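# Sort faulty bottle out, fill tray, move tray to stand

## Task

A tray holding bottles waits at the first red stop of the conveyor, and more bottles stand on the bench. Exactly one bottle is defective: either it lacks a cap or its cap colour differs from all the others. That bottle must finish on the bench and in no tray. Every other bottle must finish upright inside the tray, and the tray must finish upright and entirely on the stand next to the conveyor. The conveyor works without commands. The first red stop releases its tray only when the tray weighs as much as a full tray and the second red stop is empty. A tray at the second red stop stays there until it is lifted away. No tray leaves or arrives at a stop while any part of any arm is over that stop's near rail. Trays travel toward scene +y. The first red stop is between arm2 and arm1, and the second is between arm4 and arm3. For arm4 only, and for the whole episode, the thumb_ipl goal is capped at +63.1 degrees (its mechanical stop is +108). A larger goal is treated as +63.1, and hand_goal_thumb_ipl then reports that capped value.

## Robot and tools

ROBOTS. There are four identical Kinova Gen3 arms: arm1, arm2, arm3 and arm4. Each has seven joints, a right hand with three fingers and a thumb, and a wrist camera. Every finger and the thumb has four independently driven hinges. Each foot (base_link) faces along its own +x. The feet sit in the scene frame, in metres: arm1 (0.041, 0.367, 0.927); arm2 (-0.068, -0.298, 0.942); arm3 (-0.069, 1.896, 0.971); arm4 (0.023, 1.251, 1.021). All four are close to unrotated, with small yaws. Reach is about 1.05 m from the joint1 axis.

FRAMES. One scene frame is shared by everything. Its origin is on the floor and +z points up. The conveyor carries trays toward +y.

The hand point moves with the palm. Its axes are: +z along the straight fingers toward the tips; +x across the palm, away from the thumb; +y out of the palm face. The palm face lies at y = -0.062 m. Finger tips reach about 0.139 m past the knuckles at z = -0.017 m. A mast on the palm side near the wrist can strike objects.

REFERENCE POSE. Set joints 1, 3 and 5 to 0 and joint7 to 1.57, with the fingers straight down in front of the arm. The palm then faces left and the thumb points away from the foot.

TOOL move. It takes optional keys arm1, arm2, arm3 and arm4, plus cameras. Each arm key holds one object with two parts:
- joints: a dictionary of absolute targets, keyed by joint name.
- min_time_s: optional, 0.1 to 8 s, the shortest time that arm's motions may take.
Any arm or joint you leave out keeps its previous target and may still be moving toward it. Unknown keys make the call invalid. Out-of-range values get the call refused. A single action may not run past 15 s.

ARM JOINTS, in radians:
- joint1_rad: -6.283 to 6.283. Yaws the whole arm; positive is clockwise seen from above; 0 unfolds along the foot's +x.
- joint2_rad: -2.249 to 2.249. Shoulder; 0 is upright; positive tips the arm forward.
- joint3_rad: -6.283 to 6.283. Rotates the upper arm about its length.
- joint4_rad: -2.579 to 2.579. Elbow.
- joint5_rad: -6.283 to 6.283. Rotates the forearm.
- joint6_rad: -2.099 to 2.099. Wrist bend.
- joint7_rad: -6.283 to 6.283. Hand roll; positive is counter-clockwise seen from behind the hand.
A joint counts as done within ±0.01. Speed is capped at 1.39 rad/s for joints 1-4 and 1.22 rad/s for joints 5-7. Joints on one arm start and arrive together. The path between postures can bow outward.

HAND KEYS. The hinge keys are hand_<index|middle|ring>_<mcp|abd|pip|dip> and hand_thumb_<cmc|axl|mcp|ipl>. Each is an absolute goal from -1 to +1, scaled linearly between the hinge's two stops. Moving toward -1 curls the finger toward the palm. The straight positions are: mcp +0.75, pip +0.58, dip +0.70, abd 0.00, thumb_cmc +0.71, thumb_axl +0.68, thumb_mcp +0.23, thumb_ipl +0.17. Lowering thumb_cmc swings the thumb in front of the palm. A hinge counts as done within ±0.02.

There are two hand settings:
- hand_current_limit (-1 to 1): maps linearly from 0 to 550 mA, never below 11 mA. It starts at +0.4.
- hand_speed (-0.96 to 1): sets the goal speed to (n+1)/2 of 8.5 rad/s. It starts at -0.6.
Hand keys you omit keep their goals, so an existing grip is held. Resending a key at its currently read position relaxes the grip. Grip force grows with how far the goal lies beyond the object's surface.

TOOL wait. It takes seconds (0 to 10) and optional cameras. It sends no commands while the scene keeps running.

TOOL zoom_image. It takes camera and region [x0, y0, x1, y1], in pixels from the top-left corner. The region may be at most 504 by 504 pixels. It works only on a camera included in the newest images.

TOOL finished_scene. It takes scene (the current scene's number) and ends that scene irreversibly. The goal must already hold without the robots.

CAMERAS. The wrist cameras are arm1_cam_wrist to arm4_cam_wrist. The room cameras are cam_side1, cam_stand, cam_stand_across, cam_stand_end, cam_stand_low, cam_station1 and cam_stock. "all" selects every camera and [] selects none. Images are 896x504. Calibration is given in OpenCV form (K, D, T_world_to_cam) and is accurate only to a few millimetres.

RESULTS. The "move" line gives each moved arm either "done" or its worst status. joint_status words mean:
- done: reached the target.
- off_target: stopped short and may still push.
- time_out: gave up and now holds where it stopped.
- not_followed: a collision check withheld the targets, which may be retried later.
- limit_stop_at_motor_heat: stopped by overheating; send the target again.
An arm listed under "as last shown" was not commanded; its unchanged lines are reprinted. on_its_own reports motion you did not command.

hand_state gives one word per motor: moving, goal, blocked (pressing something) or overload (shut down). Motor currents are in mA; a positive current pushes toward -1. hand_goal_* lines show the goals as written. Joint velocities are in rad/s; "within noise" means at rest. Joint torques are in N m, positive toward larger joint values. Flange force is an approximate external force in the end-effector's axes. MOTOR HOT appears at 60 °C. OVER-TEMPERATURE FAULT means the arm is sagging and stopped for 30-60 s.

AVOID:
- Exceeding joint torque limits: 104.5 N m for joints 1-4 and 51.3 N m for joints 5-7. A held load counts toward these. Straying more than 5 degrees from the planned path also trips this. Either freezes the arm for 10 s, and hand commands sent during that freeze are lost.
- Hand currents at or above 495 mA for a total of 5 s. The motor then shuts down for 10 s.
- Pressing arms against each other, including closing a hand on another robot's fingers. The arms do not stop on contact.
- Dropping bottles, releasing anything while it moves, or knocking items out of the work area.
- Striking fixed or heavy things.
- Keeping an arm over a stop's near rail while a tray should move.
If a call is refused or interrupted by a stop, the later calls in the same reply are skipped.

Each tool is called after ">>>" as name(argument=value, ...) on one line, values as JSON.

## Session

Scene 1 done. Now scene 2.

>>> move()

Scene clock: 0.00 s.
Joint torques (N m): no reading
Flange force (N): no reading
Joint velocities: within noise
arm1.joint_positions: joint1_rad=-0.747 joint2_rad=-0.476 joint3_rad=-0.069 joint4_rad=+1.472 joint5_rad=+0.007 joint6_rad=+1.986 joint7_rad=+1.682 hand_index_mcp=+0.753 hand_index_abd=+0.000 hand_index_pip=+0.577 hand_index_dip=+0.696 hand_middle_mcp=+0.753 hand_middle_abd=+0.000 hand_middle_pip=+0.577 hand_middle_dip=+0.696 hand_ring_mcp=+0.753 hand_ring_abd=+0.000 hand_ring_pip=+0.577 hand_ring_dip=+0.696 hand_thumb_cmc=+0.714 hand_thumb_axl=+0.677 hand_thumb_mcp=+0.226 hand_thumb_ipl=+0.168 hand_current_limit=+0.400 hand_speed=-0.600
arm1.joint_status: not commanded
arm1.hand_state: goal,goal,goal,goal,goal,goal,goal,goal,goal,goal,goal,goal,goal,goal,goal,goal
arm1.index_mcp_current_ma: 0
arm1.index_abd_current_ma: 0
arm1.index_pip_current_ma: 0
arm1.index_dip_current_ma: 0
arm1.middle_mcp_current_ma: 0
arm1.middle_abd_current_ma: 0
arm1.middle_pip_current_ma: 0
arm1.middle_dip_current_ma: 0
arm1.ring_mcp_current_ma: 0
arm1.ring_abd_current_ma: 0
arm1.ring_pip_current_ma: 0
arm1.ring_dip_current_ma: 0
arm1.thumb_cmc_current_ma: 0
arm1.thumb_axl_current_ma: 0
arm1.thumb_mcp_current_ma: 0
arm1.thumb_ipl_current_ma: 0
arm1.hand_goal_index_mcp: 0.754
arm1.hand_goal_index_abd: 0.000
arm1.hand_goal_index_pip: 0.576
arm1.hand_goal_index_dip: 0.696
arm1.hand_goal_middle_mcp: 0.754
arm1.hand_goal_middle_abd: 0.000
arm1.hand_goal_middle_pip: 0.576
arm1.hand_goal_middle_dip: 0.696
arm1.hand_goal_ring_mcp: 0.754
arm1.hand_goal_ring_abd: 0.000
arm1.hand_goal_ring_pip: 0.576
arm1.hand_goal_ring_dip: 0.696
arm1.hand_goal_thumb_cmc: 0.714
arm1.hand_goal_thumb_axl: 0.678
arm1.hand_goal_thumb_mcp: 0.226
arm1.hand_goal_thumb_ipl: 0.168
arm1.hand: x=+0.0763 y=+0.5096 z=+1.4585 quat_wxyz=(+0.077, -0.479, +0.874, +0.018) (m; scene frame)
arm2.joint_positions: joint1_rad=-0.285 joint2_rad=-0.473 joint3_rad=-0.105 joint4_rad=+1.455 joint5_rad=-0.028 joint6_rad=+1.948 joint7_rad=+1.683 hand_index_mcp=+0.753 hand_index_abd=+0.000 hand_index_pip=+0.577 hand_index_dip=+0.696 hand_middle_mcp=+0.753 hand_middle_abd=+0.000 hand_middle_pip=+0.577 hand_middle_dip=+0.696 hand_ring_mcp=+0.753 hand_ring_abd=+0.000 hand_ring_pip=+0.577 hand_ring_dip=+0.696 hand_thumb_cmc=+0.714 hand_thumb_axl=+0.677 hand_thumb_mcp=+0.226 hand_thumb_ipl=+0.168 hand_current_limit=+0.400 hand_speed=-0.600
arm2.joint_status: not commanded
arm2.hand_state: goal,goal,goal,goal,goal,goal,goal,goal,goal,goal,goal,goal,goal,goal,goal,goal
arm2.index_mcp_current_ma: 0
arm2.index_abd_current_ma: 0
arm2.index_pip_current_ma: 0
arm2.index_dip_current_ma: 0
arm2.middle_mcp_current_ma: 0
arm2.middle_abd_current_ma: 0
arm2.middle_pip_current_ma: 0
arm2.middle_dip_current_ma: 0
arm2.ring_mcp_current_ma: 0
arm2.ring_abd_current_ma: 0
arm2.ring_pip_current_ma: 0
arm2.ring_dip_current_ma: 0
arm2.thumb_cmc_current_ma: 0
arm2.thumb_axl_current_ma: 0
arm2.thumb_mcp_current_ma: 0
arm2.thumb_ipl_current_ma: 0
arm2.hand_goal_index_mcp: 0.754
arm2.hand_goal_index_abd: 0.000
arm2.hand_goal_index_pip: 0.576
arm2.hand_goal_index_dip: 0.696
arm2.hand_goal_middle_mcp: 0.754
arm2.hand_goal_middle_abd: 0.000
arm2.hand_goal_middle_pip: 0.576
arm2.hand_goal_middle_dip: 0.696
arm2.hand_goal_ring_mcp: 0.754
arm2.hand_goal_ring_abd: 0.000
arm2.hand_goal_ring_pip: 0.576
arm2.hand_goal_ring_dip: 0.696
arm2.hand_goal_thumb_cmc: 0.714
arm2.hand_goal_thumb_axl: 0.678
arm2.hand_goal_thumb_mcp: 0.226
arm2.hand_goal_thumb_ipl: 0.168
arm2.hand: x=+0.0527 y=-0.1876 z=+1.4821 quat_wxyz=(+0.105, -0.187, +0.977, +0.001) (m; scene frame)
arm3.joint_positions: joint1_rad=-0.404 joint2_rad=-0.459 joint3_rad=-0.076 joint4_rad=+1.514 joint5_rad=+0.006 joint6_rad=+2.012 joint7_rad=+1.648 hand_index_mcp=+0.753 hand_index_abd=+0.000 hand_index_pip=+0.577 hand_index_dip=+0.696 hand_middle_mcp=+0.753 hand_middle_abd=+0.000 hand_middle_pip=+0.577 hand_middle_dip=+0.696 hand_ring_mcp=+0.753 hand_ring_abd=+0.000 hand_ring_pip=+0.577 hand_ring_dip=+0.696 hand_thumb_cmc=+0.714 hand_thumb_axl=+0.677 hand_thumb_mcp=+0.226 hand_thumb_ipl=+0.168 hand_current_limit=+0.400 hand_speed=-0.600
arm3.joint_status: not commanded
arm3.hand_state: goal,goal,goal,goal,goal,goal,goal,goal,goal,goal,goal,goal,goal,goal,goal,goal
arm3.index_mcp_current_ma: 0
arm3.index_abd_current_ma: 0
arm3.index_pip_current_ma: 0
arm3.index_dip_current_ma: 0
arm3.middle_mcp_current_ma: 0
arm3.middle_abd_current_ma: 0
arm3.middle_pip_current_ma: 0
arm3.middle_dip_current_ma: 0
arm3.ring_mcp_current_ma: 0
arm3.ring_abd_current_ma: 0
arm3.ring_pip_current_ma: 0
arm3.ring_dip_current_ma: 0
arm3.thumb_cmc_current_ma: 0
arm3.thumb_axl_current_ma: 0
arm3.thumb_mcp_current_ma: 0
arm3.thumb_ipl_current_ma: 0
arm3.hand_goal_index_mcp: 0.754
arm3.hand_goal_index_abd: 0.000
arm3.hand_goal_index_pip: 0.576
arm3.hand_goal_index_dip: 0.696
arm3.hand_goal_middle_mcp: 0.754
arm3.hand_goal_middle_abd: 0.000
arm3.hand_goal_middle_pip: 0.576
arm3.hand_goal_middle_dip: 0.696
arm3.hand_goal_ring_mcp: 0.754
arm3.hand_goal_ring_abd: 0.000
arm3.hand_goal_ring_pip: 0.576
arm3.hand_goal_ring_dip: 0.696
arm3.hand_goal_thumb_cmc: 0.714
arm3.hand_goal_thumb_axl: 0.678
arm3.hand_goal_thumb_mcp: 0.226
arm3.hand_goal_thumb_ipl: 0.168
arm3.hand: x=+0.0231 y=+2.0081 z=+1.4844 quat_wxyz=(+0.036, -0.241, +0.970, -0.012) (m; scene frame)
arm4.joint_positions: joint1_rad=+0.862 joint2_rad=-0.437 joint3_rad=-0.031 joint4_rad=+1.506 joint5_rad=+0.006 joint6_rad=+1.970 joint7_rad=+1.746 hand_index_mcp=+0.753 hand_index_abd=+0.000 hand_index_pip=+0.577 hand_index_dip=+0.696 hand_middle_mcp=+0.753 hand_middle_abd=+0.000 hand_middle_pip=+0.577 hand_middle_dip=+0.696 hand_ring_mcp=+0.753 hand_ring_abd=+0.000 hand_ring_pip=+0.577 hand_ring_dip=+0.696 hand_thumb_cmc=+0.714 hand_thumb_axl=+0.677 hand_thumb_mcp=+0.226 hand_thumb_ipl=+0.168 hand_current_limit=+0.400 hand_speed=-0.600
arm4.joint_status: not commanded
arm4.hand_state: goal,goal,goal,goal,goal,goal,goal,goal,goal,goal,goal,goal,goal,goal,goal,goal
arm4.index_mcp_current_ma: 0
arm4.index_abd_current_ma: 0
arm4.index_pip_current_ma: 0
arm4.index_dip_current_ma: 0
arm4.middle_mcp_current_ma: 0
arm4.middle_abd_current_ma: 0
arm4.middle_pip_current_ma: 0
arm4.middle_dip_current_ma: 0
arm4.ring_mcp_current_ma: 0
arm4.ring_abd_current_ma: 0
arm4.ring_pip_current_ma: 0
arm4.ring_dip_current_ma: 0
arm4.thumb_cmc_current_ma: 0
arm4.thumb_axl_current_ma: 0
arm4.thumb_mcp_current_ma: 0
arm4.thumb_ipl_current_ma: 0
arm4.hand_goal_index_mcp: 0.754
arm4.hand_goal_index_abd: 0.000
arm4.hand_goal_index_pip: 0.576
arm4.hand_goal_index_dip: 0.696
arm4.hand_goal_middle_mcp: 0.754
arm4.hand_goal_middle_abd: 0.000
arm4.hand_goal_middle_pip: 0.576
arm4.hand_goal_middle_dip: 0.696
arm4.hand_goal_ring_mcp: 0.754
arm4.hand_goal_ring_abd: 0.000
arm4.hand_goal_ring_pip: 0.576
arm4.hand_goal_ring_dip: 0.696
arm4.hand_goal_thumb_cmc: 0.714
arm4.hand_goal_thumb_axl: 0.678
arm4.hand_goal_thumb_mcp: 0.226
arm4.hand_goal_thumb_ipl: 0.168
arm4.hand: x=+0.1674 y=+1.2110 z=+1.5380 quat_wxyz=(+0.042, +0.289, +0.956, -0.039) (m; scene frame)
pictures: arm1_cam_wrist, arm2_cam_wrist, arm3_cam_wrist, arm4_cam_wrist, cam_side1, cam_stand, cam_stand_across, cam_stand_end, cam_stand_low, cam_station1, cam_stock
camera_calibration:
arm1_cam_wrist: T_world_to_cam=[[-0.120392, 0.986657, 0.109608, -0.625371], [0.572347, -0.0212267, 0.819737, -1.2764], [0.811126, 0.161423, -0.562154, 0.800414], [0, 0, 0, 1]] pos_world=[0.00601464, 0.460727, 1.56481]
arm2_cam_wrist: T_world_to_cam=[[0.501187, 0.856116, 0.126002, -0.0126529], [0.435539, -0.375389, 0.818162, -1.35688], [0.747742, -0.355174, -0.561012, 0.83998], [0, 0, 0, 1]] pos_world=[-0.030773, -0.200186, 1.58298]
arm3_cam_wrist: T_world_to_cam=[[0.388282, 0.92154, 0.0000872281, -1.82694], [0.570126, -0.240292, 0.785631, -0.747334], [0.724012, -0.304997, -0.618696, 1.64174], [0, 0, 0, 1]] pos_world=[-0.0531997, 2.00474, 1.60303]
arm4_cam_wrist: T_world_to_cam=[[0.995627, 0.0684003, 0.0636325, -0.314372], [-0.00684181, -0.625914, 0.779862, -0.479147], [0.0931713, -0.776887, -0.622709, 2.00975], [0, 0, 0, 1]] pos_world=[0.122467, 1.28295, 1.64516]

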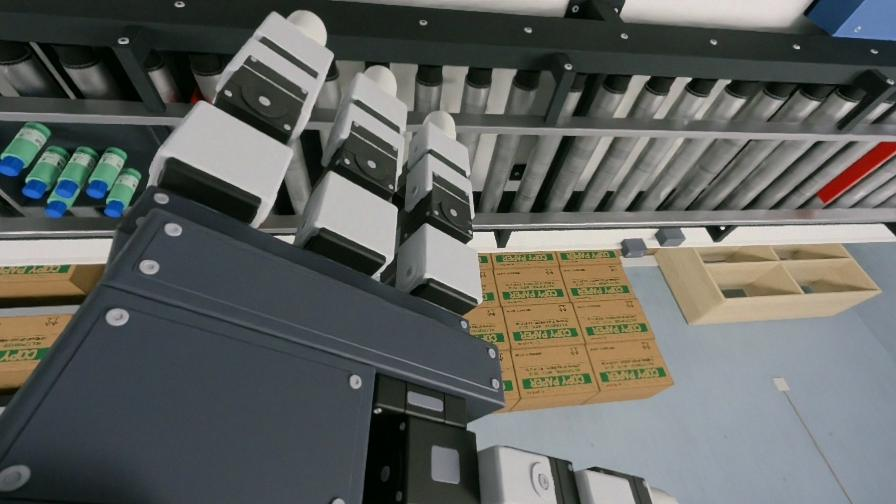

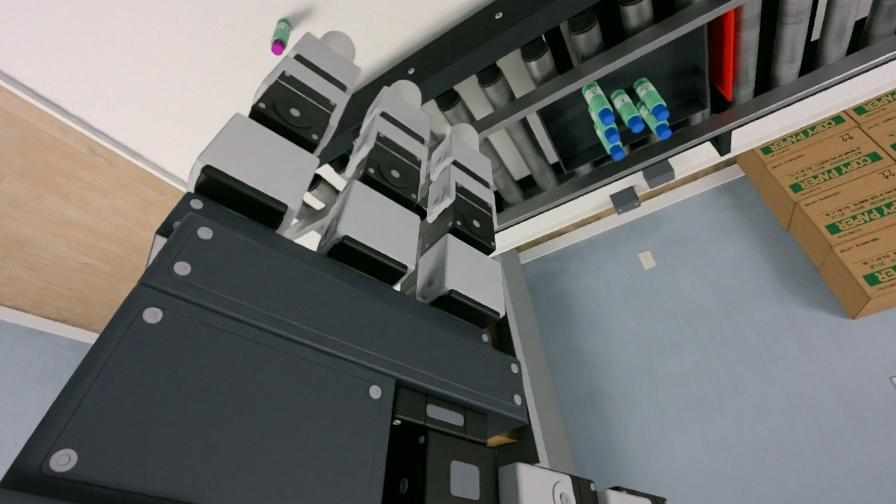

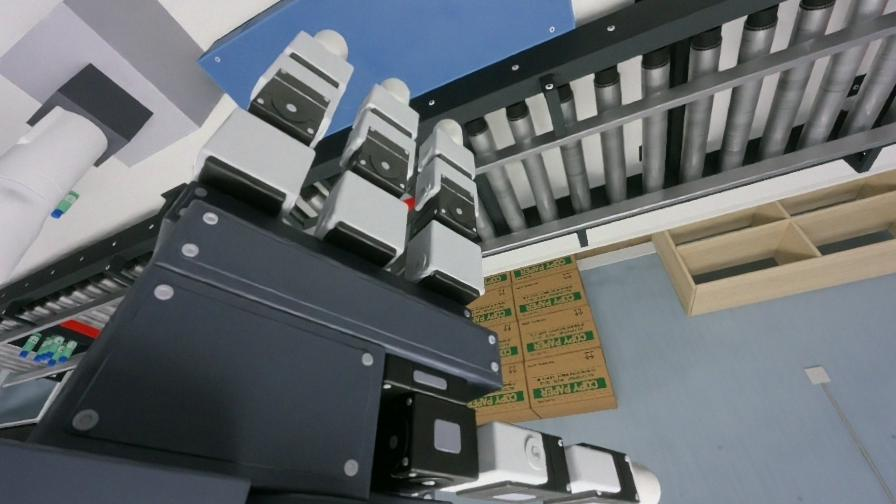

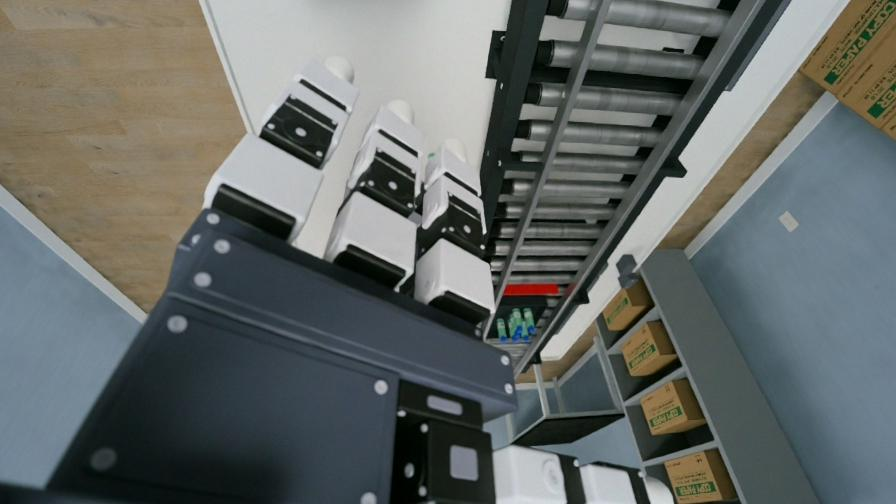

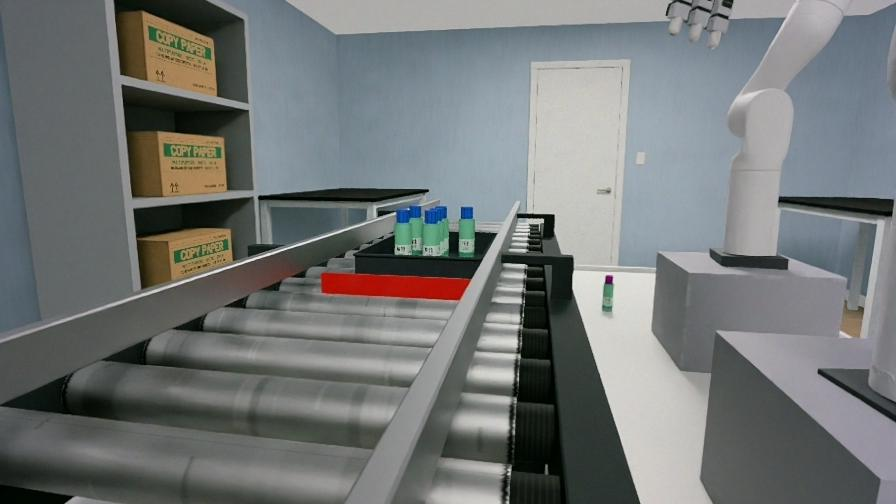

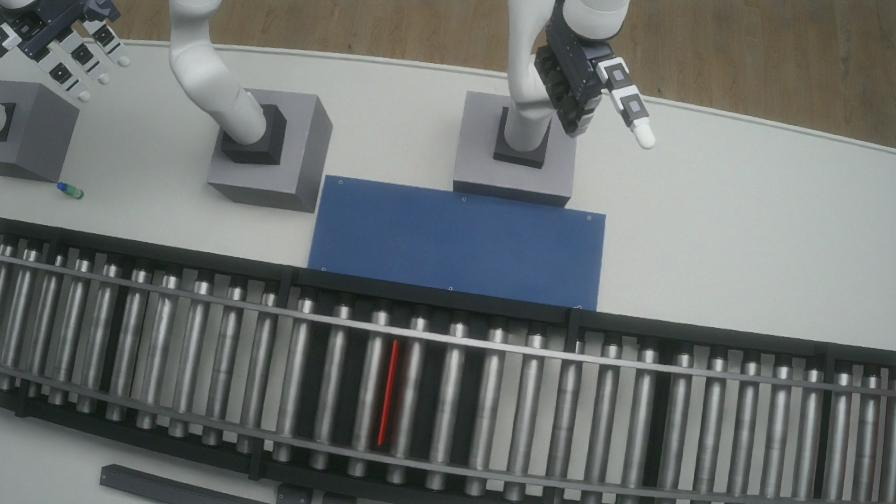

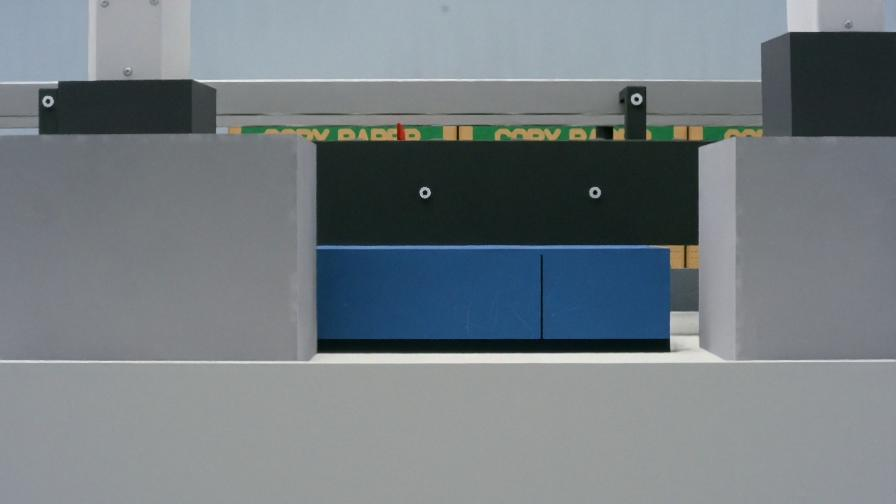

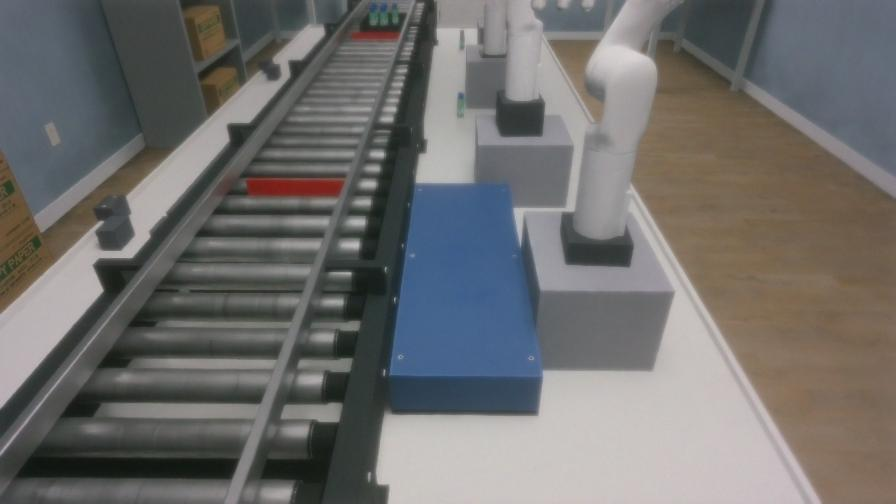

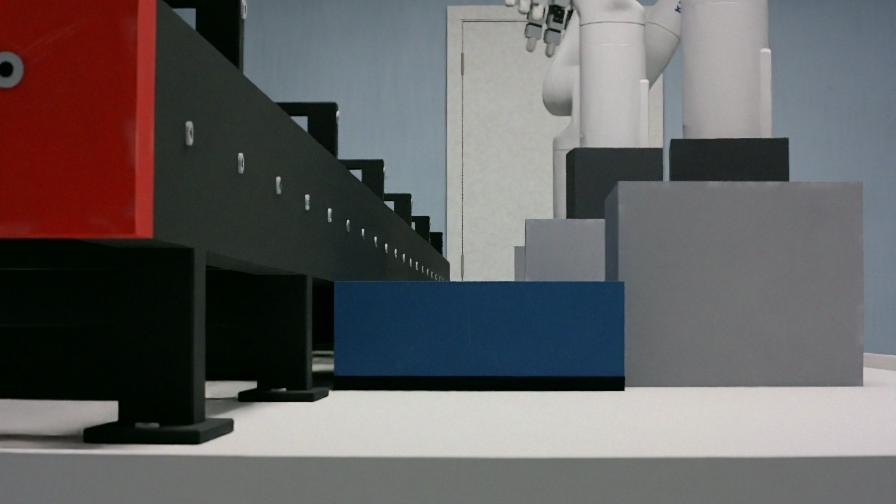

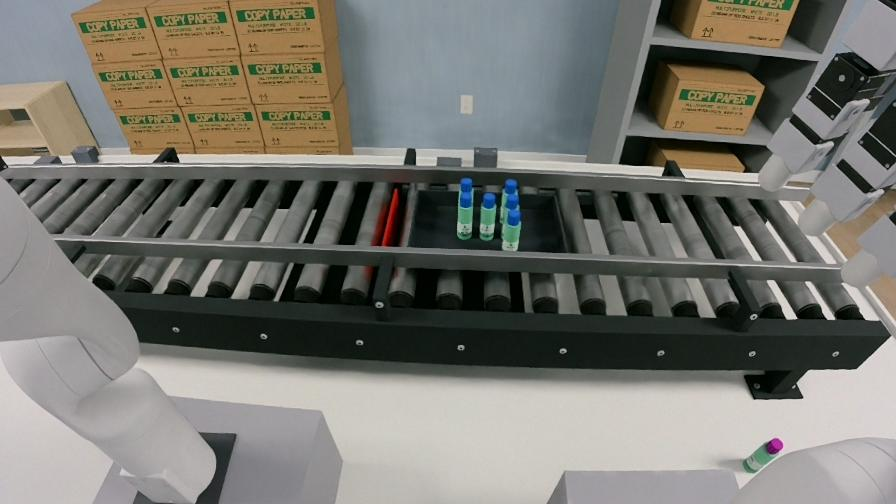

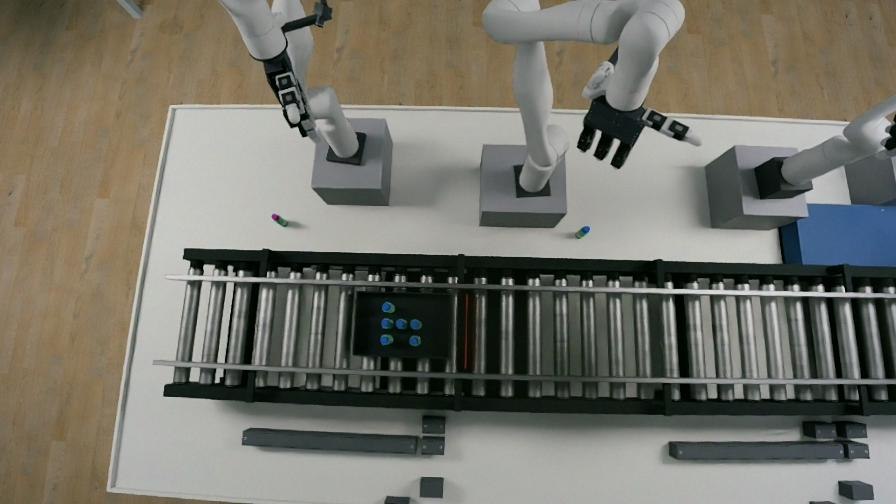

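>>> zoom_image(camera="cam_station1", region=[380, 150, 600, 280])

>>> zoom_image(camera="cam_stock", region=[320, 200, 640, 380])

>>> zoom_image(camera="cam_stock", region=[560, 210, 620, 250])

Scaled by 2.291 from the camera's 896x504 image, which has a finer 1280x720 frame.

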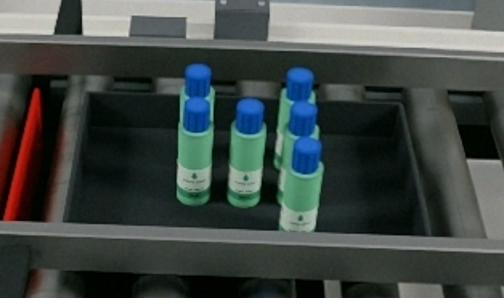

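Scaled by 1.575 from the camera's 896x504 image, which has a finer 1280x720 frame.

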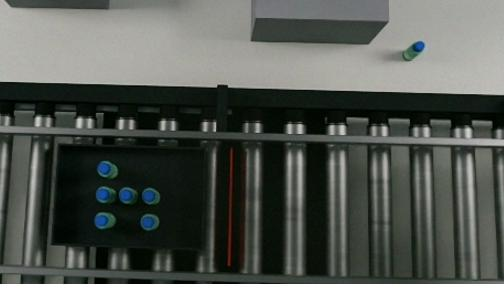

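Scaled by 8.400 from the camera's 896x504 image, which has a finer 1280x720 frame.

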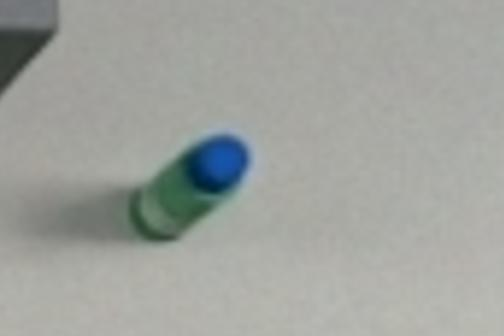

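>>> move(arm1={"joints": {"joint1_rad": -1.0823, "joint2_rad": 0.207, "joint3_rad": 0, "joint4_rad": 2.2963, "joint5_rad": 0, "joint6_rad": 0.6383, "joint7_rad": -1.1683, "hand_index_mcp": 0.7534, "hand_index_pip": 0.5766, "hand_index_dip": 0.6957, "hand_index_abd": 0.133, "hand_middle_mcp": 0.7534, "hand_middle_pip": 0.5766, "hand_middle_dip": 0.6957, "hand_middle_abd": -0.133, "hand_ring_mcp": -0.685, "hand_ring_pip": -0.299, "hand_ring_dip": 0.406, "hand_current_limit": 0.6}}, arm3={"joints": {"joint1_rad": 0.4562, "joint2_rad": 0.3718, "joint3_rad": 0, "joint4_rad": 1.6407, "joint5_rad": 0, "joint6_rad": 1.1291, "joint7_rad": -1.0526, "hand_index_mcp": 1, "hand_index_pip": 0.314, "hand_index_dip": 0.623, "hand_index_abd": 0, "hand_middle_mcp": 1, "hand_middle_pip": 0.314, "hand_middle_dip": 0.623, "hand_middle_abd": 0, "hand_ring_mcp": 1, "hand_ring_pip": 0.314, "hand_ring_dip": 0.623, "hand_ring_abd": 0, "hand_current_limit": 0.75, "hand_speed": -0.9}, "min_time_s": 4}, arm4={"joints": {"joint1_rad": -0.2905, "joint2_rad": 0.0092, "joint3_rad": 0, "joint4_rad": 2.3127, "joint5_rad": 0, "joint6_rad": 0.8197, "joint7_rad": 1.2083, "hand_index_mcp": 1, "hand_index_pip": 0.314, "hand_index_dip": 0.623, "hand_index_abd": 0, "hand_middle_mcp": 1, "hand_middle_pip": 0.314, "hand_middle_dip": 0.623, "hand_middle_abd": 0, "hand_ring_mcp": 1, "hand_ring_pip": 0.314, "hand_ring_dip": 0.623, "hand_ring_abd": 0, "hand_current_limit": 0.75, "hand_speed": -0.9}, "min_time_s": 4}, cameras=["arm1_cam_wrist", "cam_stock"])

Scene clock: 144.77 s.
Joint torques (N m): arm1=[-1.7 -11.02 -0.69 -5.8 -0.36 -0.03 0.27] | arm2=[0.25 1.05 1.86 -4.41 0.22 -0.46 0.25] | arm3=[0.33 -14.56 0.24 -6.46 0.2 0.17 -0.01] | arm4=[1.15 -6.38 1.04 -5.08 -0.26 0.05 -0.08]
Flange force (N): arm1=[-0.2 4.5 6.3] | arm2=[-6.3 5.9 -12.2] | arm3=[2.9 1.3 -1.6] | arm4=[-0.8 4.4 -1.8]
move: arm1 off_target; arm3 done; arm4 done
Joint velocities: within noise
arm1.joint_positions: joint1_rad=-1.082 joint2_rad=+0.207 joint3_rad=+0.000 joint4_rad=+2.296 joint5_rad=+0.000 joint6_rad=+0.638 joint7_rad=-1.168 hand_index_mcp=+0.753 hand_index_abd=+0.130 hand_index_pip=+0.577 hand_index_dip=+0.696 hand_middle_mcp=+0.753 hand_middle_abd=-0.129 hand_middle_pip=+0.577 hand_middle_dip=+0.696 hand_ring_mcp=-0.665 hand_ring_abd=+0.000 hand_ring_pip=-0.294 hand_ring_dip=+0.409 hand_thumb_cmc=+0.714 hand_thumb_axl=+0.677 hand_thumb_mcp=+0.223 hand_thumb_ipl=+0.168 hand_current_limit=+0.600 hand_speed=-0.600
arm1.joint_status: hand_ring_mcp off_target (ended at -0.665, target -0.685); the others done
arm1.hand_state: goal,goal,goal,goal,goal,goal,goal,goal,goal,goal,goal,goal,goal,goal,goal,goal
arm1.index_mcp_current_ma: 0
arm1.index_abd_current_ma: -2
arm1.index_pip_current_ma: 0
arm1.index_dip_current_ma: 0
arm1.middle_mcp_current_ma: 0
arm1.middle_abd_current_ma: 1
arm1.middle_pip_current_ma: 0
arm1.middle_dip_current_ma: 0
arm1.ring_mcp_current_ma: 27
arm1.ring_abd_current_ma: 0
arm1.ring_pip_current_ma: 2
arm1.ring_dip_current_ma: 1
arm1.thumb_cmc_current_ma: 0
arm1.thumb_axl_current_ma: 0
arm1.thumb_mcp_current_ma: -2
arm1.thumb_ipl_current_ma: 0
arm1.hand_goal_index_mcp: 0.754
arm1.hand_goal_index_abd: 0.134
arm1.hand_goal_index_pip: 0.576
arm1.hand_goal_index_dip: 0.696
arm1.hand_goal_middle_mcp: 0.754
arm1.hand_goal_middle_abd: -0.132
arm1.hand_goal_middle_pip: 0.576
arm1.hand_goal_middle_dip: 0.696
arm1.hand_goal_ring_mcp: -0.684
arm1.hand_goal_ring_abd: 0.000
arm1.hand_goal_ring_pip: -0.298
arm1.hand_goal_ring_dip: 0.406
arm1.hand_goal_thumb_cmc: 0.714
arm1.hand_goal_thumb_axl: 0.678
arm1.hand_goal_thumb_mcp: 0.226
arm1.hand_goal_thumb_ipl: 0.168
arm1.hand: x=+0.2577 y=+0.5855 z=+1.0684 quat_wxyz=(-0.005, +0.707, +0.707, -0.002) (m; scene frame)
arm2: as last shown
arm2.joint_positions: joint1_rad=-0.285 joint2_rad=-0.473 joint3_rad=-0.105 joint4_rad=+1.455 joint5_rad=-0.028 joint6_rad=+1.948 joint7_rad=+1.683 hand_index_mcp=+0.753 hand_index_abd=+0.000 hand_index_pip=+0.577 hand_index_dip=+0.696 hand_middle_mcp=+0.753 hand_middle_abd=+0.000 hand_middle_pip=+0.577 hand_middle_dip=+0.696 hand_ring_mcp=+0.753 hand_ring_abd=+0.000 hand_ring_pip=+0.577 hand_ring_dip=+0.696 hand_thumb_cmc=+0.714 hand_thumb_axl=+0.677 hand_thumb_mcp=+0.224 hand_thumb_ipl=+0.168 hand_current_limit=+0.400 hand_speed=-0.600
arm2.index_mcp_current_ma: -2
arm2.index_pip_current_ma: 2
arm2.middle_mcp_current_ma: -2
arm2.middle_pip_current_ma: 2
arm2.ring_mcp_current_ma: -2
arm2.ring_pip_current_ma: 2
arm2.thumb_cmc_current_ma: 1
arm2.thumb_axl_current_ma: -2
arm2.thumb_mcp_current_ma: -7
arm2.thumb_ipl_current_ma: -1
arm3.joint_positions: joint1_rad=+0.456 joint2_rad=+0.372 joint3_rad=+0.000 joint4_rad=+1.641 joint5_rad=+0.000 joint6_rad=+1.129 joint7_rad=-1.053 hand_index_mcp=+0.990 hand_index_abd=+0.000 hand_index_pip=+0.316 hand_index_dip=+0.627 hand_middle_mcp=+0.990 hand_middle_abd=+0.000 hand_middle_pip=+0.316 hand_middle_dip=+0.626 hand_ring_mcp=+0.990 hand_ring_abd=+0.000 hand_ring_pip=+0.316 hand_ring_dip=+0.627 hand_thumb_cmc=+0.714 hand_thumb_axl=+0.677 hand_thumb_mcp=+0.224 hand_thumb_ipl=+0.168 hand_current_limit=+0.750 hand_speed=-0.900
arm3.joint_status: all done
arm3.hand_state: goal,goal,goal,goal,goal,goal,goal,goal,goal,goal,goal,goal,goal,goal,goal,goal
arm3.index_mcp_current_ma: -37
arm3.index_abd_current_ma: 0
arm3.index_pip_current_ma: 7
arm3.index_dip_current_ma: 10
arm3.middle_mcp_current_ma: -37
arm3.middle_abd_current_ma: 0
arm3.middle_pip_current_ma: 8
arm3.middle_dip_current_ma: 8
arm3.ring_mcp_current_ma: -38
arm3.ring_abd_current_ma: 0
arm3.ring_pip_current_ma: 8
arm3.ring_dip_current_ma: 9
arm3.thumb_cmc_current_ma: 1
arm3.thumb_axl_current_ma: -2
arm3.thumb_mcp_current_ma: -10
arm3.thumb_ipl_current_ma: -1
arm3.hand_goal_index_mcp: 1.000
arm3.hand_goal_index_abd: 0.000
arm3.hand_goal_index_pip: 0.314
arm3.hand_goal_index_dip: 0.624
arm3.hand_goal_middle_mcp: 1.000
arm3.hand_goal_middle_abd: 0.000
arm3.hand_goal_middle_pip: 0.314
arm3.hand_goal_middle_dip: 0.624
arm3.hand_goal_ring_mcp: 1.000
arm3.hand_goal_ring_abd: 0.000
arm3.hand_goal_ring_pip: 0.314
arm3.hand_goal_ring_dip: 0.624
arm3.hand_goal_thumb_cmc: 0.714
arm3.hand_goal_thumb_axl: 0.678
arm3.hand_goal_thumb_mcp: 0.226
arm3.hand_goal_thumb_ipl: 0.168
arm3.hand: x=+0.2782 y=+1.5731 z=+1.2089 quat_wxyz=(+0.000, +1.000, +0.000, -0.004) (m; scene frame)
arm4.joint_positions: joint1_rad=-0.290 joint2_rad=+0.009 joint3_rad=+0.000 joint4_rad=+2.313 joint5_rad=+0.000 joint6_rad=+0.820 joint7_rad=+1.208 hand_index_mcp=+0.989 hand_index_abd=+0.000 hand_index_pip=+0.316 hand_index_dip=+0.627 hand_middle_mcp=+0.989 hand_middle_abd=+0.000 hand_middle_pip=+0.317 hand_middle_dip=+0.627 hand_ring_mcp=+0.990 hand_ring_abd=+0.000 hand_ring_pip=+0.317 hand_ring_dip=+0.627 hand_thumb_cmc=+0.714 hand_thumb_axl=+0.677 hand_thumb_mcp=+0.224 hand_thumb_ipl=+0.168 hand_current_limit=+0.750 hand_speed=-0.900
arm4.joint_status: all done
arm4.hand_state: goal,goal,goal,goal,goal,goal,goal,goal,goal,goal,goal,goal,goal,goal,goal,goal
arm4.index_mcp_current_ma: -4
arm4.index_abd_current_ma: 0
arm4.index_pip_current_ma: 0
arm4.index_dip_current_ma: 0
arm4.middle_mcp_current_ma: -4
arm4.middle_abd_current_ma: 0
arm4.middle_pip_current_ma: 0
arm4.middle_dip_current_ma: 0
arm4.ring_mcp_current_ma: -4
arm4.ring_abd_current_ma: 0
arm4.ring_pip_current_ma: 0
arm4.ring_dip_current_ma: 0
arm4.thumb_cmc_current_ma: 0
arm4.thumb_axl_current_ma: 0
arm4.thumb_mcp_current_ma: 0
arm4.thumb_ipl_current_ma: 0
arm4.hand_goal_index_mcp: 1.000
arm4.hand_goal_index_abd: 0.000
arm4.hand_goal_index_pip: 0.314
arm4.hand_goal_index_dip: 0.624
arm4.hand_goal_middle_mcp: 1.000
arm4.hand_goal_middle_abd: 0.000
arm4.hand_goal_middle_pip: 0.314
arm4.hand_goal_middle_dip: 0.624
arm4.hand_goal_ring_mcp: 1.000
arm4.hand_goal_ring_abd: 0.000
arm4.hand_goal_ring_pip: 0.314
arm4.hand_goal_ring_dip: 0.624
arm4.hand_goal_thumb_cmc: 0.714
arm4.hand_goal_thumb_axl: 0.678
arm4.hand_goal_thumb_mcp: 0.226
arm4.hand_goal_thumb_ipl: 0.168
arm4.hand: x=+0.2735 y=+1.3982 z=+1.2078 quat_wxyz=(-0.002, +0.000, +1.000, -0.007) (m; scene frame)
pictures: arm1_cam_wrist, cam_stock
camera_calibration:
arm1_cam_wrist: T_world_to_cam=[[0.629213, -0.777177, 0.00927721, 0.311036], [-0.519597, -0.411736, 0.74866, -0.472943], [-0.578022, -0.475887, -0.662889, 1.26046], [0, 0, 0, 1]] pos_world=[0.287126, 0.64684, 1.18673]

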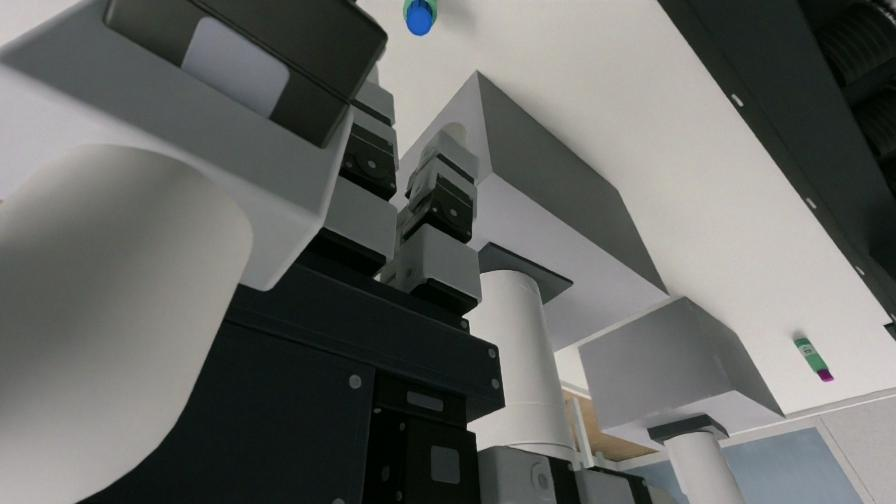

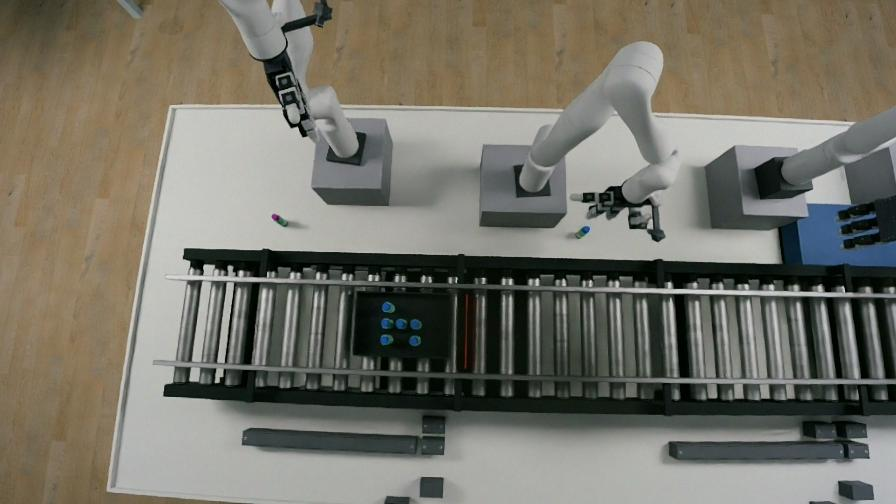

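>>> move(arm1={"joints": {"joint1_rad": -1.0784, "joint2_rad": 0.4738, "joint4_rad": 2.4043, "joint6_rad": 0.2635, "joint7_rad": -1.1644}})

>>> move(arm1={"joints": {"joint1_rad": -1.0758, "joint2_rad": 0.6948, "joint4_rad": 2.4326, "joint6_rad": 0.0142, "joint7_rad": -1.1618}, "min_time_s": 1.2}, cameras=["arm1_cam_wrist"])

>>> zoom_image(camera="arm1_cam_wrist", region=[340, 30, 560, 190])

Scene clock: 171.60 s.
Joint torques (N m): arm1=[-1.71 -13.03 -0.51 -2.97 -0.46 0.01 0.26] | arm2=[0.27 1.04 1.89 -4.43 0.19 -0.44 0.26] | arm3=[0.3 -14.54 0.25 -6.51 0.19 0.14 -0.02] | arm4=[1.12 -6.41 1.07 -5.12 -0.28 0.06 -0.06]
Flange force (N): arm1=[-2.9 4.9 7.4] | arm2=[-6.3 5.9 -12.1] | arm3=[2.7 1.3 -1.6] | arm4=[-0.8 4.4 -1.6]
move: arm1 done
Joint velocities: within noise
arm1.joint_positions: joint1_rad=-1.078 joint2_rad=+0.474 joint3_rad=+0.000 joint4_rad=+2.404 joint5_rad=+0.000 joint6_rad=+0.264 joint7_rad=-1.164 hand_index_mcp=+0.753 hand_index_abd=+0.130 hand_index_pip=+0.577 hand_index_dip=+0.696 hand_middle_mcp=+0.753 hand_middle_abd=-0.129 hand_middle_pip=+0.577 hand_middle_dip=+0.696 hand_ring_mcp=-0.665 hand_ring_abd=+0.000 hand_ring_pip=-0.294 hand_ring_dip=+0.409 hand_thumb_cmc=+0.714 hand_thumb_axl=+0.677 hand_thumb_mcp=+0.223 hand_thumb_ipl=+0.168 hand_current_limit=+0.600 hand_speed=-0.600
arm1.joint_status: all done
arm1.hand_state: goal,goal,goal,goal,goal,goal,goal,goal,goal,goal,goal,goal,goal,goal,goal,goal
arm1.index_mcp_current_ma: 0
arm1.index_abd_current_ma: -2
arm1.index_pip_current_ma: 0
arm1.index_dip_current_ma: 0
arm1.middle_mcp_current_ma: 0
arm1.middle_abd_current_ma: 1
arm1.middle_pip_current_ma: 0
arm1.middle_dip_current_ma: 0
arm1.ring_mcp_current_ma: 27
arm1.ring_abd_current_ma: 0
arm1.ring_pip_current_ma: 2
arm1.ring_dip_current_ma: 1
arm1.thumb_cmc_current_ma: 0
arm1.thumb_axl_current_ma: 0
arm1.thumb_mcp_current_ma: -2
arm1.thumb_ipl_current_ma: 0
arm1.hand_goal_index_mcp: 0.754
arm1.hand_goal_index_abd: 0.134
arm1.hand_goal_index_pip: 0.576
arm1.hand_goal_index_dip: 0.696
arm1.hand_goal_middle_mcp: 0.754
arm1.hand_goal_middle_abd: -0.132
arm1.hand_goal_middle_pip: 0.576
arm1.hand_goal_middle_dip: 0.696
arm1.hand_goal_ring_mcp: -0.684
arm1.hand_goal_ring_abd: 0.000
arm1.hand_goal_ring_pip: -0.298
arm1.hand_goal_ring_dip: 0.406
arm1.hand_goal_thumb_cmc: 0.714
arm1.hand_goal_thumb_axl: 0.678
arm1.hand_goal_thumb_mcp: 0.226
arm1.hand_goal_thumb_ipl: 0.168
arm1.hand: x=+0.2577 y=+0.5854 z=+0.9800 quat_wxyz=(-0.005, +0.707, +0.707, -0.002) (m; scene frame)
arm2, arm3, arm4: as last shown
pictures: none

Scene clock: 173.17 s.
Joint torques (N m): arm1=[-1.75 -14.74 -0.46 -0.81 -0.46 -0.03 0.24] | arm2=[0.29 1 1.81 -4.43 0.22 -0.43 0.26] | arm3=[0.29 -14.57 0.27 -6.44 0.19 0.16 -0.01] | arm4=[1.07 -6.44 1.1 -5.02 -0.23 0.04 -0.06]
Flange force (N): arm1=[-4.3 4.8 7.9] | arm2=[-6.4 5.7 -12.1] | arm3=[3.0 1.4 -1.6] | arm4=[-1.0 4.5 -1.9]
move: arm1 done
Joint velocities: within noise
arm1.joint_positions: joint1_rad=-1.076 joint2_rad=+0.695 joint3_rad=+0.000 joint4_rad=+2.433 joint5_rad=+0.000 joint6_rad=+0.014 joint7_rad=-1.162 hand_index_mcp=+0.753 hand_index_abd=+0.130 hand_index_pip=+0.577 hand_index_dip=+0.696 hand_middle_mcp=+0.753 hand_middle_abd=-0.129 hand_middle_pip=+0.577 hand_middle_dip=+0.696 hand_ring_mcp=-0.665 hand_ring_abd=+0.000 hand_ring_pip=-0.294 hand_ring_dip=+0.409 hand_thumb_cmc=+0.714 hand_thumb_axl=+0.677 hand_thumb_mcp=+0.223 hand_thumb_ipl=+0.168 hand_current_limit=+0.600 hand_speed=-0.600
arm1.joint_status: all done
arm1.hand_state: goal,goal,goal,goal,goal,goal,goal,goal,goal,goal,goal,goal,goal,goal,goal,goal
arm1.index_mcp_current_ma: 0
arm1.index_abd_current_ma: -2
arm1.index_pip_current_ma: 0
arm1.index_dip_current_ma: 0
arm1.middle_mcp_current_ma: 0
arm1.middle_abd_current_ma: 1
arm1.middle_pip_current_ma: 0
arm1.middle_dip_current_ma: 0
arm1.ring_mcp_current_ma: 27
arm1.ring_abd_current_ma: 0
arm1.ring_pip_current_ma: 2
arm1.ring_dip_current_ma: 1
arm1.thumb_cmc_current_ma: 0
arm1.thumb_axl_current_ma: 0
arm1.thumb_mcp_current_ma: -2
arm1.thumb_ipl_current_ma: 0
arm1.hand_goal_index_mcp: 0.754
arm1.hand_goal_index_abd: 0.134
arm1.hand_goal_index_pip: 0.576
arm1.hand_goal_index_dip: 0.696
arm1.hand_goal_middle_mcp: 0.754
arm1.hand_goal_middle_abd: -0.132
arm1.hand_goal_middle_pip: 0.576
arm1.hand_goal_middle_dip: 0.696
arm1.hand_goal_ring_mcp: -0.684
arm1.hand_goal_ring_abd: 0.000
arm1.hand_goal_ring_pip: -0.298
arm1.hand_goal_ring_dip: 0.406
arm1.hand_goal_thumb_cmc: 0.714
arm1.hand_goal_thumb_axl: 0.678
arm1.hand_goal_thumb_mcp: 0.226
arm1.hand_goal_thumb_ipl: 0.168
arm1.hand: x=+0.2576 y=+0.5854 z=+0.9180 quat_wxyz=(-0.005, +0.707, +0.707, -0.002) (m; scene frame)
arm2, arm3, arm4: as last shown
pictures: arm1_cam_wrist
camera_calibration:
arm1_cam_wrist: T_world_to_cam=[[0.62925, -0.777147, 0.0093192, 0.312343], [-0.519628, -0.411761, 0.748625, -0.360377], [-0.577955, -0.475915, -0.662928, 1.1607], [0, 0, 0, 1]] pos_world=[0.287026, 0.64674, 1.03633]

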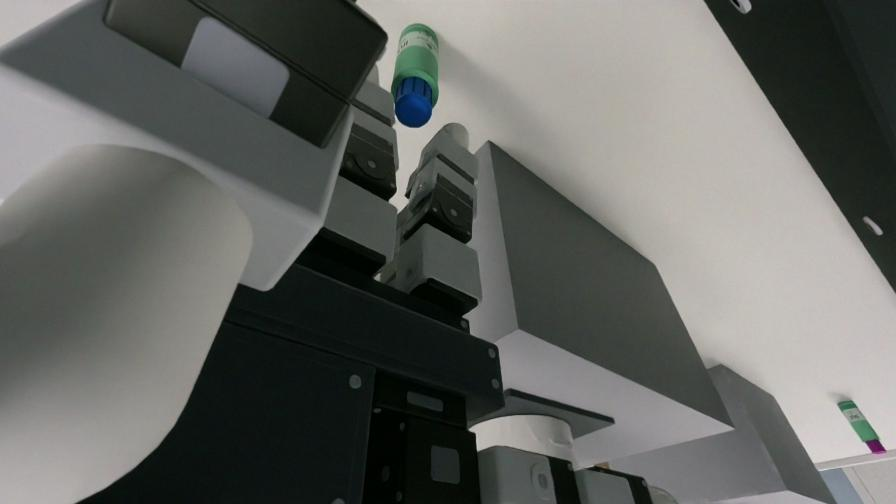

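Scaled by 2.291 from the camera's 896x504 image, which has a finer 1280x720 frame.

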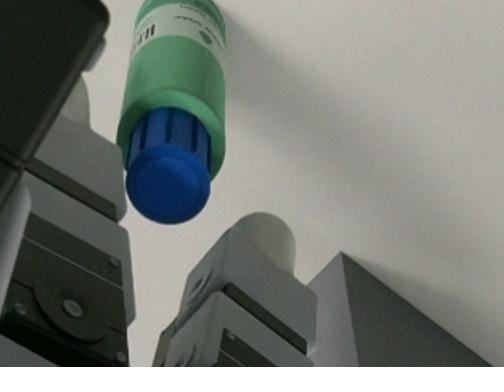

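>>> move(arm1={"joints": {"hand_index_abd": -0.15, "hand_middle_abd": 0.15}})

Scene clock: 187.87 s.
Joint torques (N m): arm1=[-1.73 -14.84 -0.48 -0.79 -0.45 0.05 0.26] | arm2=[0.28 1.02 1.83 -4.45 0.22 -0.44 0.28] | arm3=[0.31 -14.55 0.29 -6.47 0.21 0.16 0] | arm4=[1.16 -6.45 1.06 -5.02 -0.26 0.07 -0.06]
Flange force (N): arm1=[-4.4 4.6 8.6] | arm2=[-6.3 5.8 -12.1] | arm3=[2.9 1.3 -1.6] | arm4=[-1.0 4.6 -1.7]
move: arm1 off_target
Joint velocities: within noise
arm1.joint_positions: joint1_rad=-1.076 joint2_rad=+0.695 joint3_rad=+0.000 joint4_rad=+2.433 joint5_rad=+0.000 joint6_rad=+0.014 joint7_rad=-1.162 hand_index_mcp=+0.753 hand_index_abd=-0.032 hand_index_pip=+0.577 hand_index_dip=+0.696 hand_middle_mcp=+0.753 hand_middle_abd=+0.029 hand_middle_pip=+0.577 hand_middle_dip=+0.696 hand_ring_mcp=-0.665 hand_ring_abd=+0.000 hand_ring_pip=-0.294 hand_ring_dip=+0.409 hand_thumb_cmc=+0.714 hand_thumb_axl=+0.677 hand_thumb_mcp=+0.223 hand_thumb_ipl=+0.168 hand_current_limit=+0.600 hand_speed=-0.600
arm1.joint_status: hand_index_abd off_target (ended at -0.032, target -0.150); hand_middle_abd off_target (ended at +0.029, target +0.150)
arm1.hand_state: goal,blocked,goal,goal,goal,blocked,goal,goal,goal,goal,goal,goal,goal,goal,goal,goal
arm1.index_mcp_current_ma: 0
arm1.index_abd_current_ma: 292
arm1.index_pip_current_ma: 0
arm1.index_dip_current_ma: 0
arm1.middle_mcp_current_ma: 0
arm1.middle_abd_current_ma: -300
arm1.middle_pip_current_ma: 0
arm1.middle_dip_current_ma: 0
arm1.ring_mcp_current_ma: 27
arm1.ring_abd_current_ma: 0
arm1.ring_pip_current_ma: 2
arm1.ring_dip_current_ma: 1
arm1.thumb_cmc_current_ma: 0
arm1.thumb_axl_current_ma: 0
arm1.thumb_mcp_current_ma: -2
arm1.thumb_ipl_current_ma: 0
arm1.hand_goal_index_mcp: 0.754
arm1.hand_goal_index_abd: -0.150
arm1.hand_goal_index_pip: 0.576
arm1.hand_goal_index_dip: 0.696
arm1.hand_goal_middle_mcp: 0.754
arm1.hand_goal_middle_abd: 0.150
arm1.hand_goal_middle_pip: 0.576
arm1.hand_goal_middle_dip: 0.696
arm1.hand_goal_ring_mcp: -0.684
arm1.hand_goal_ring_abd: 0.000
arm1.hand_goal_ring_pip: -0.298
arm1.hand_goal_ring_dip: 0.406
arm1.hand_goal_thumb_cmc: 0.714
arm1.hand_goal_thumb_axl: 0.678
arm1.hand_goal_thumb_mcp: 0.226
arm1.hand_goal_thumb_ipl: 0.168
arm1.hand: x=+0.2576 y=+0.5854 z=+0.9180 quat_wxyz=(-0.005, +0.707, +0.707, -0.002) (m; scene frame)
arm2, arm3, arm4: as last shown
pictures: none


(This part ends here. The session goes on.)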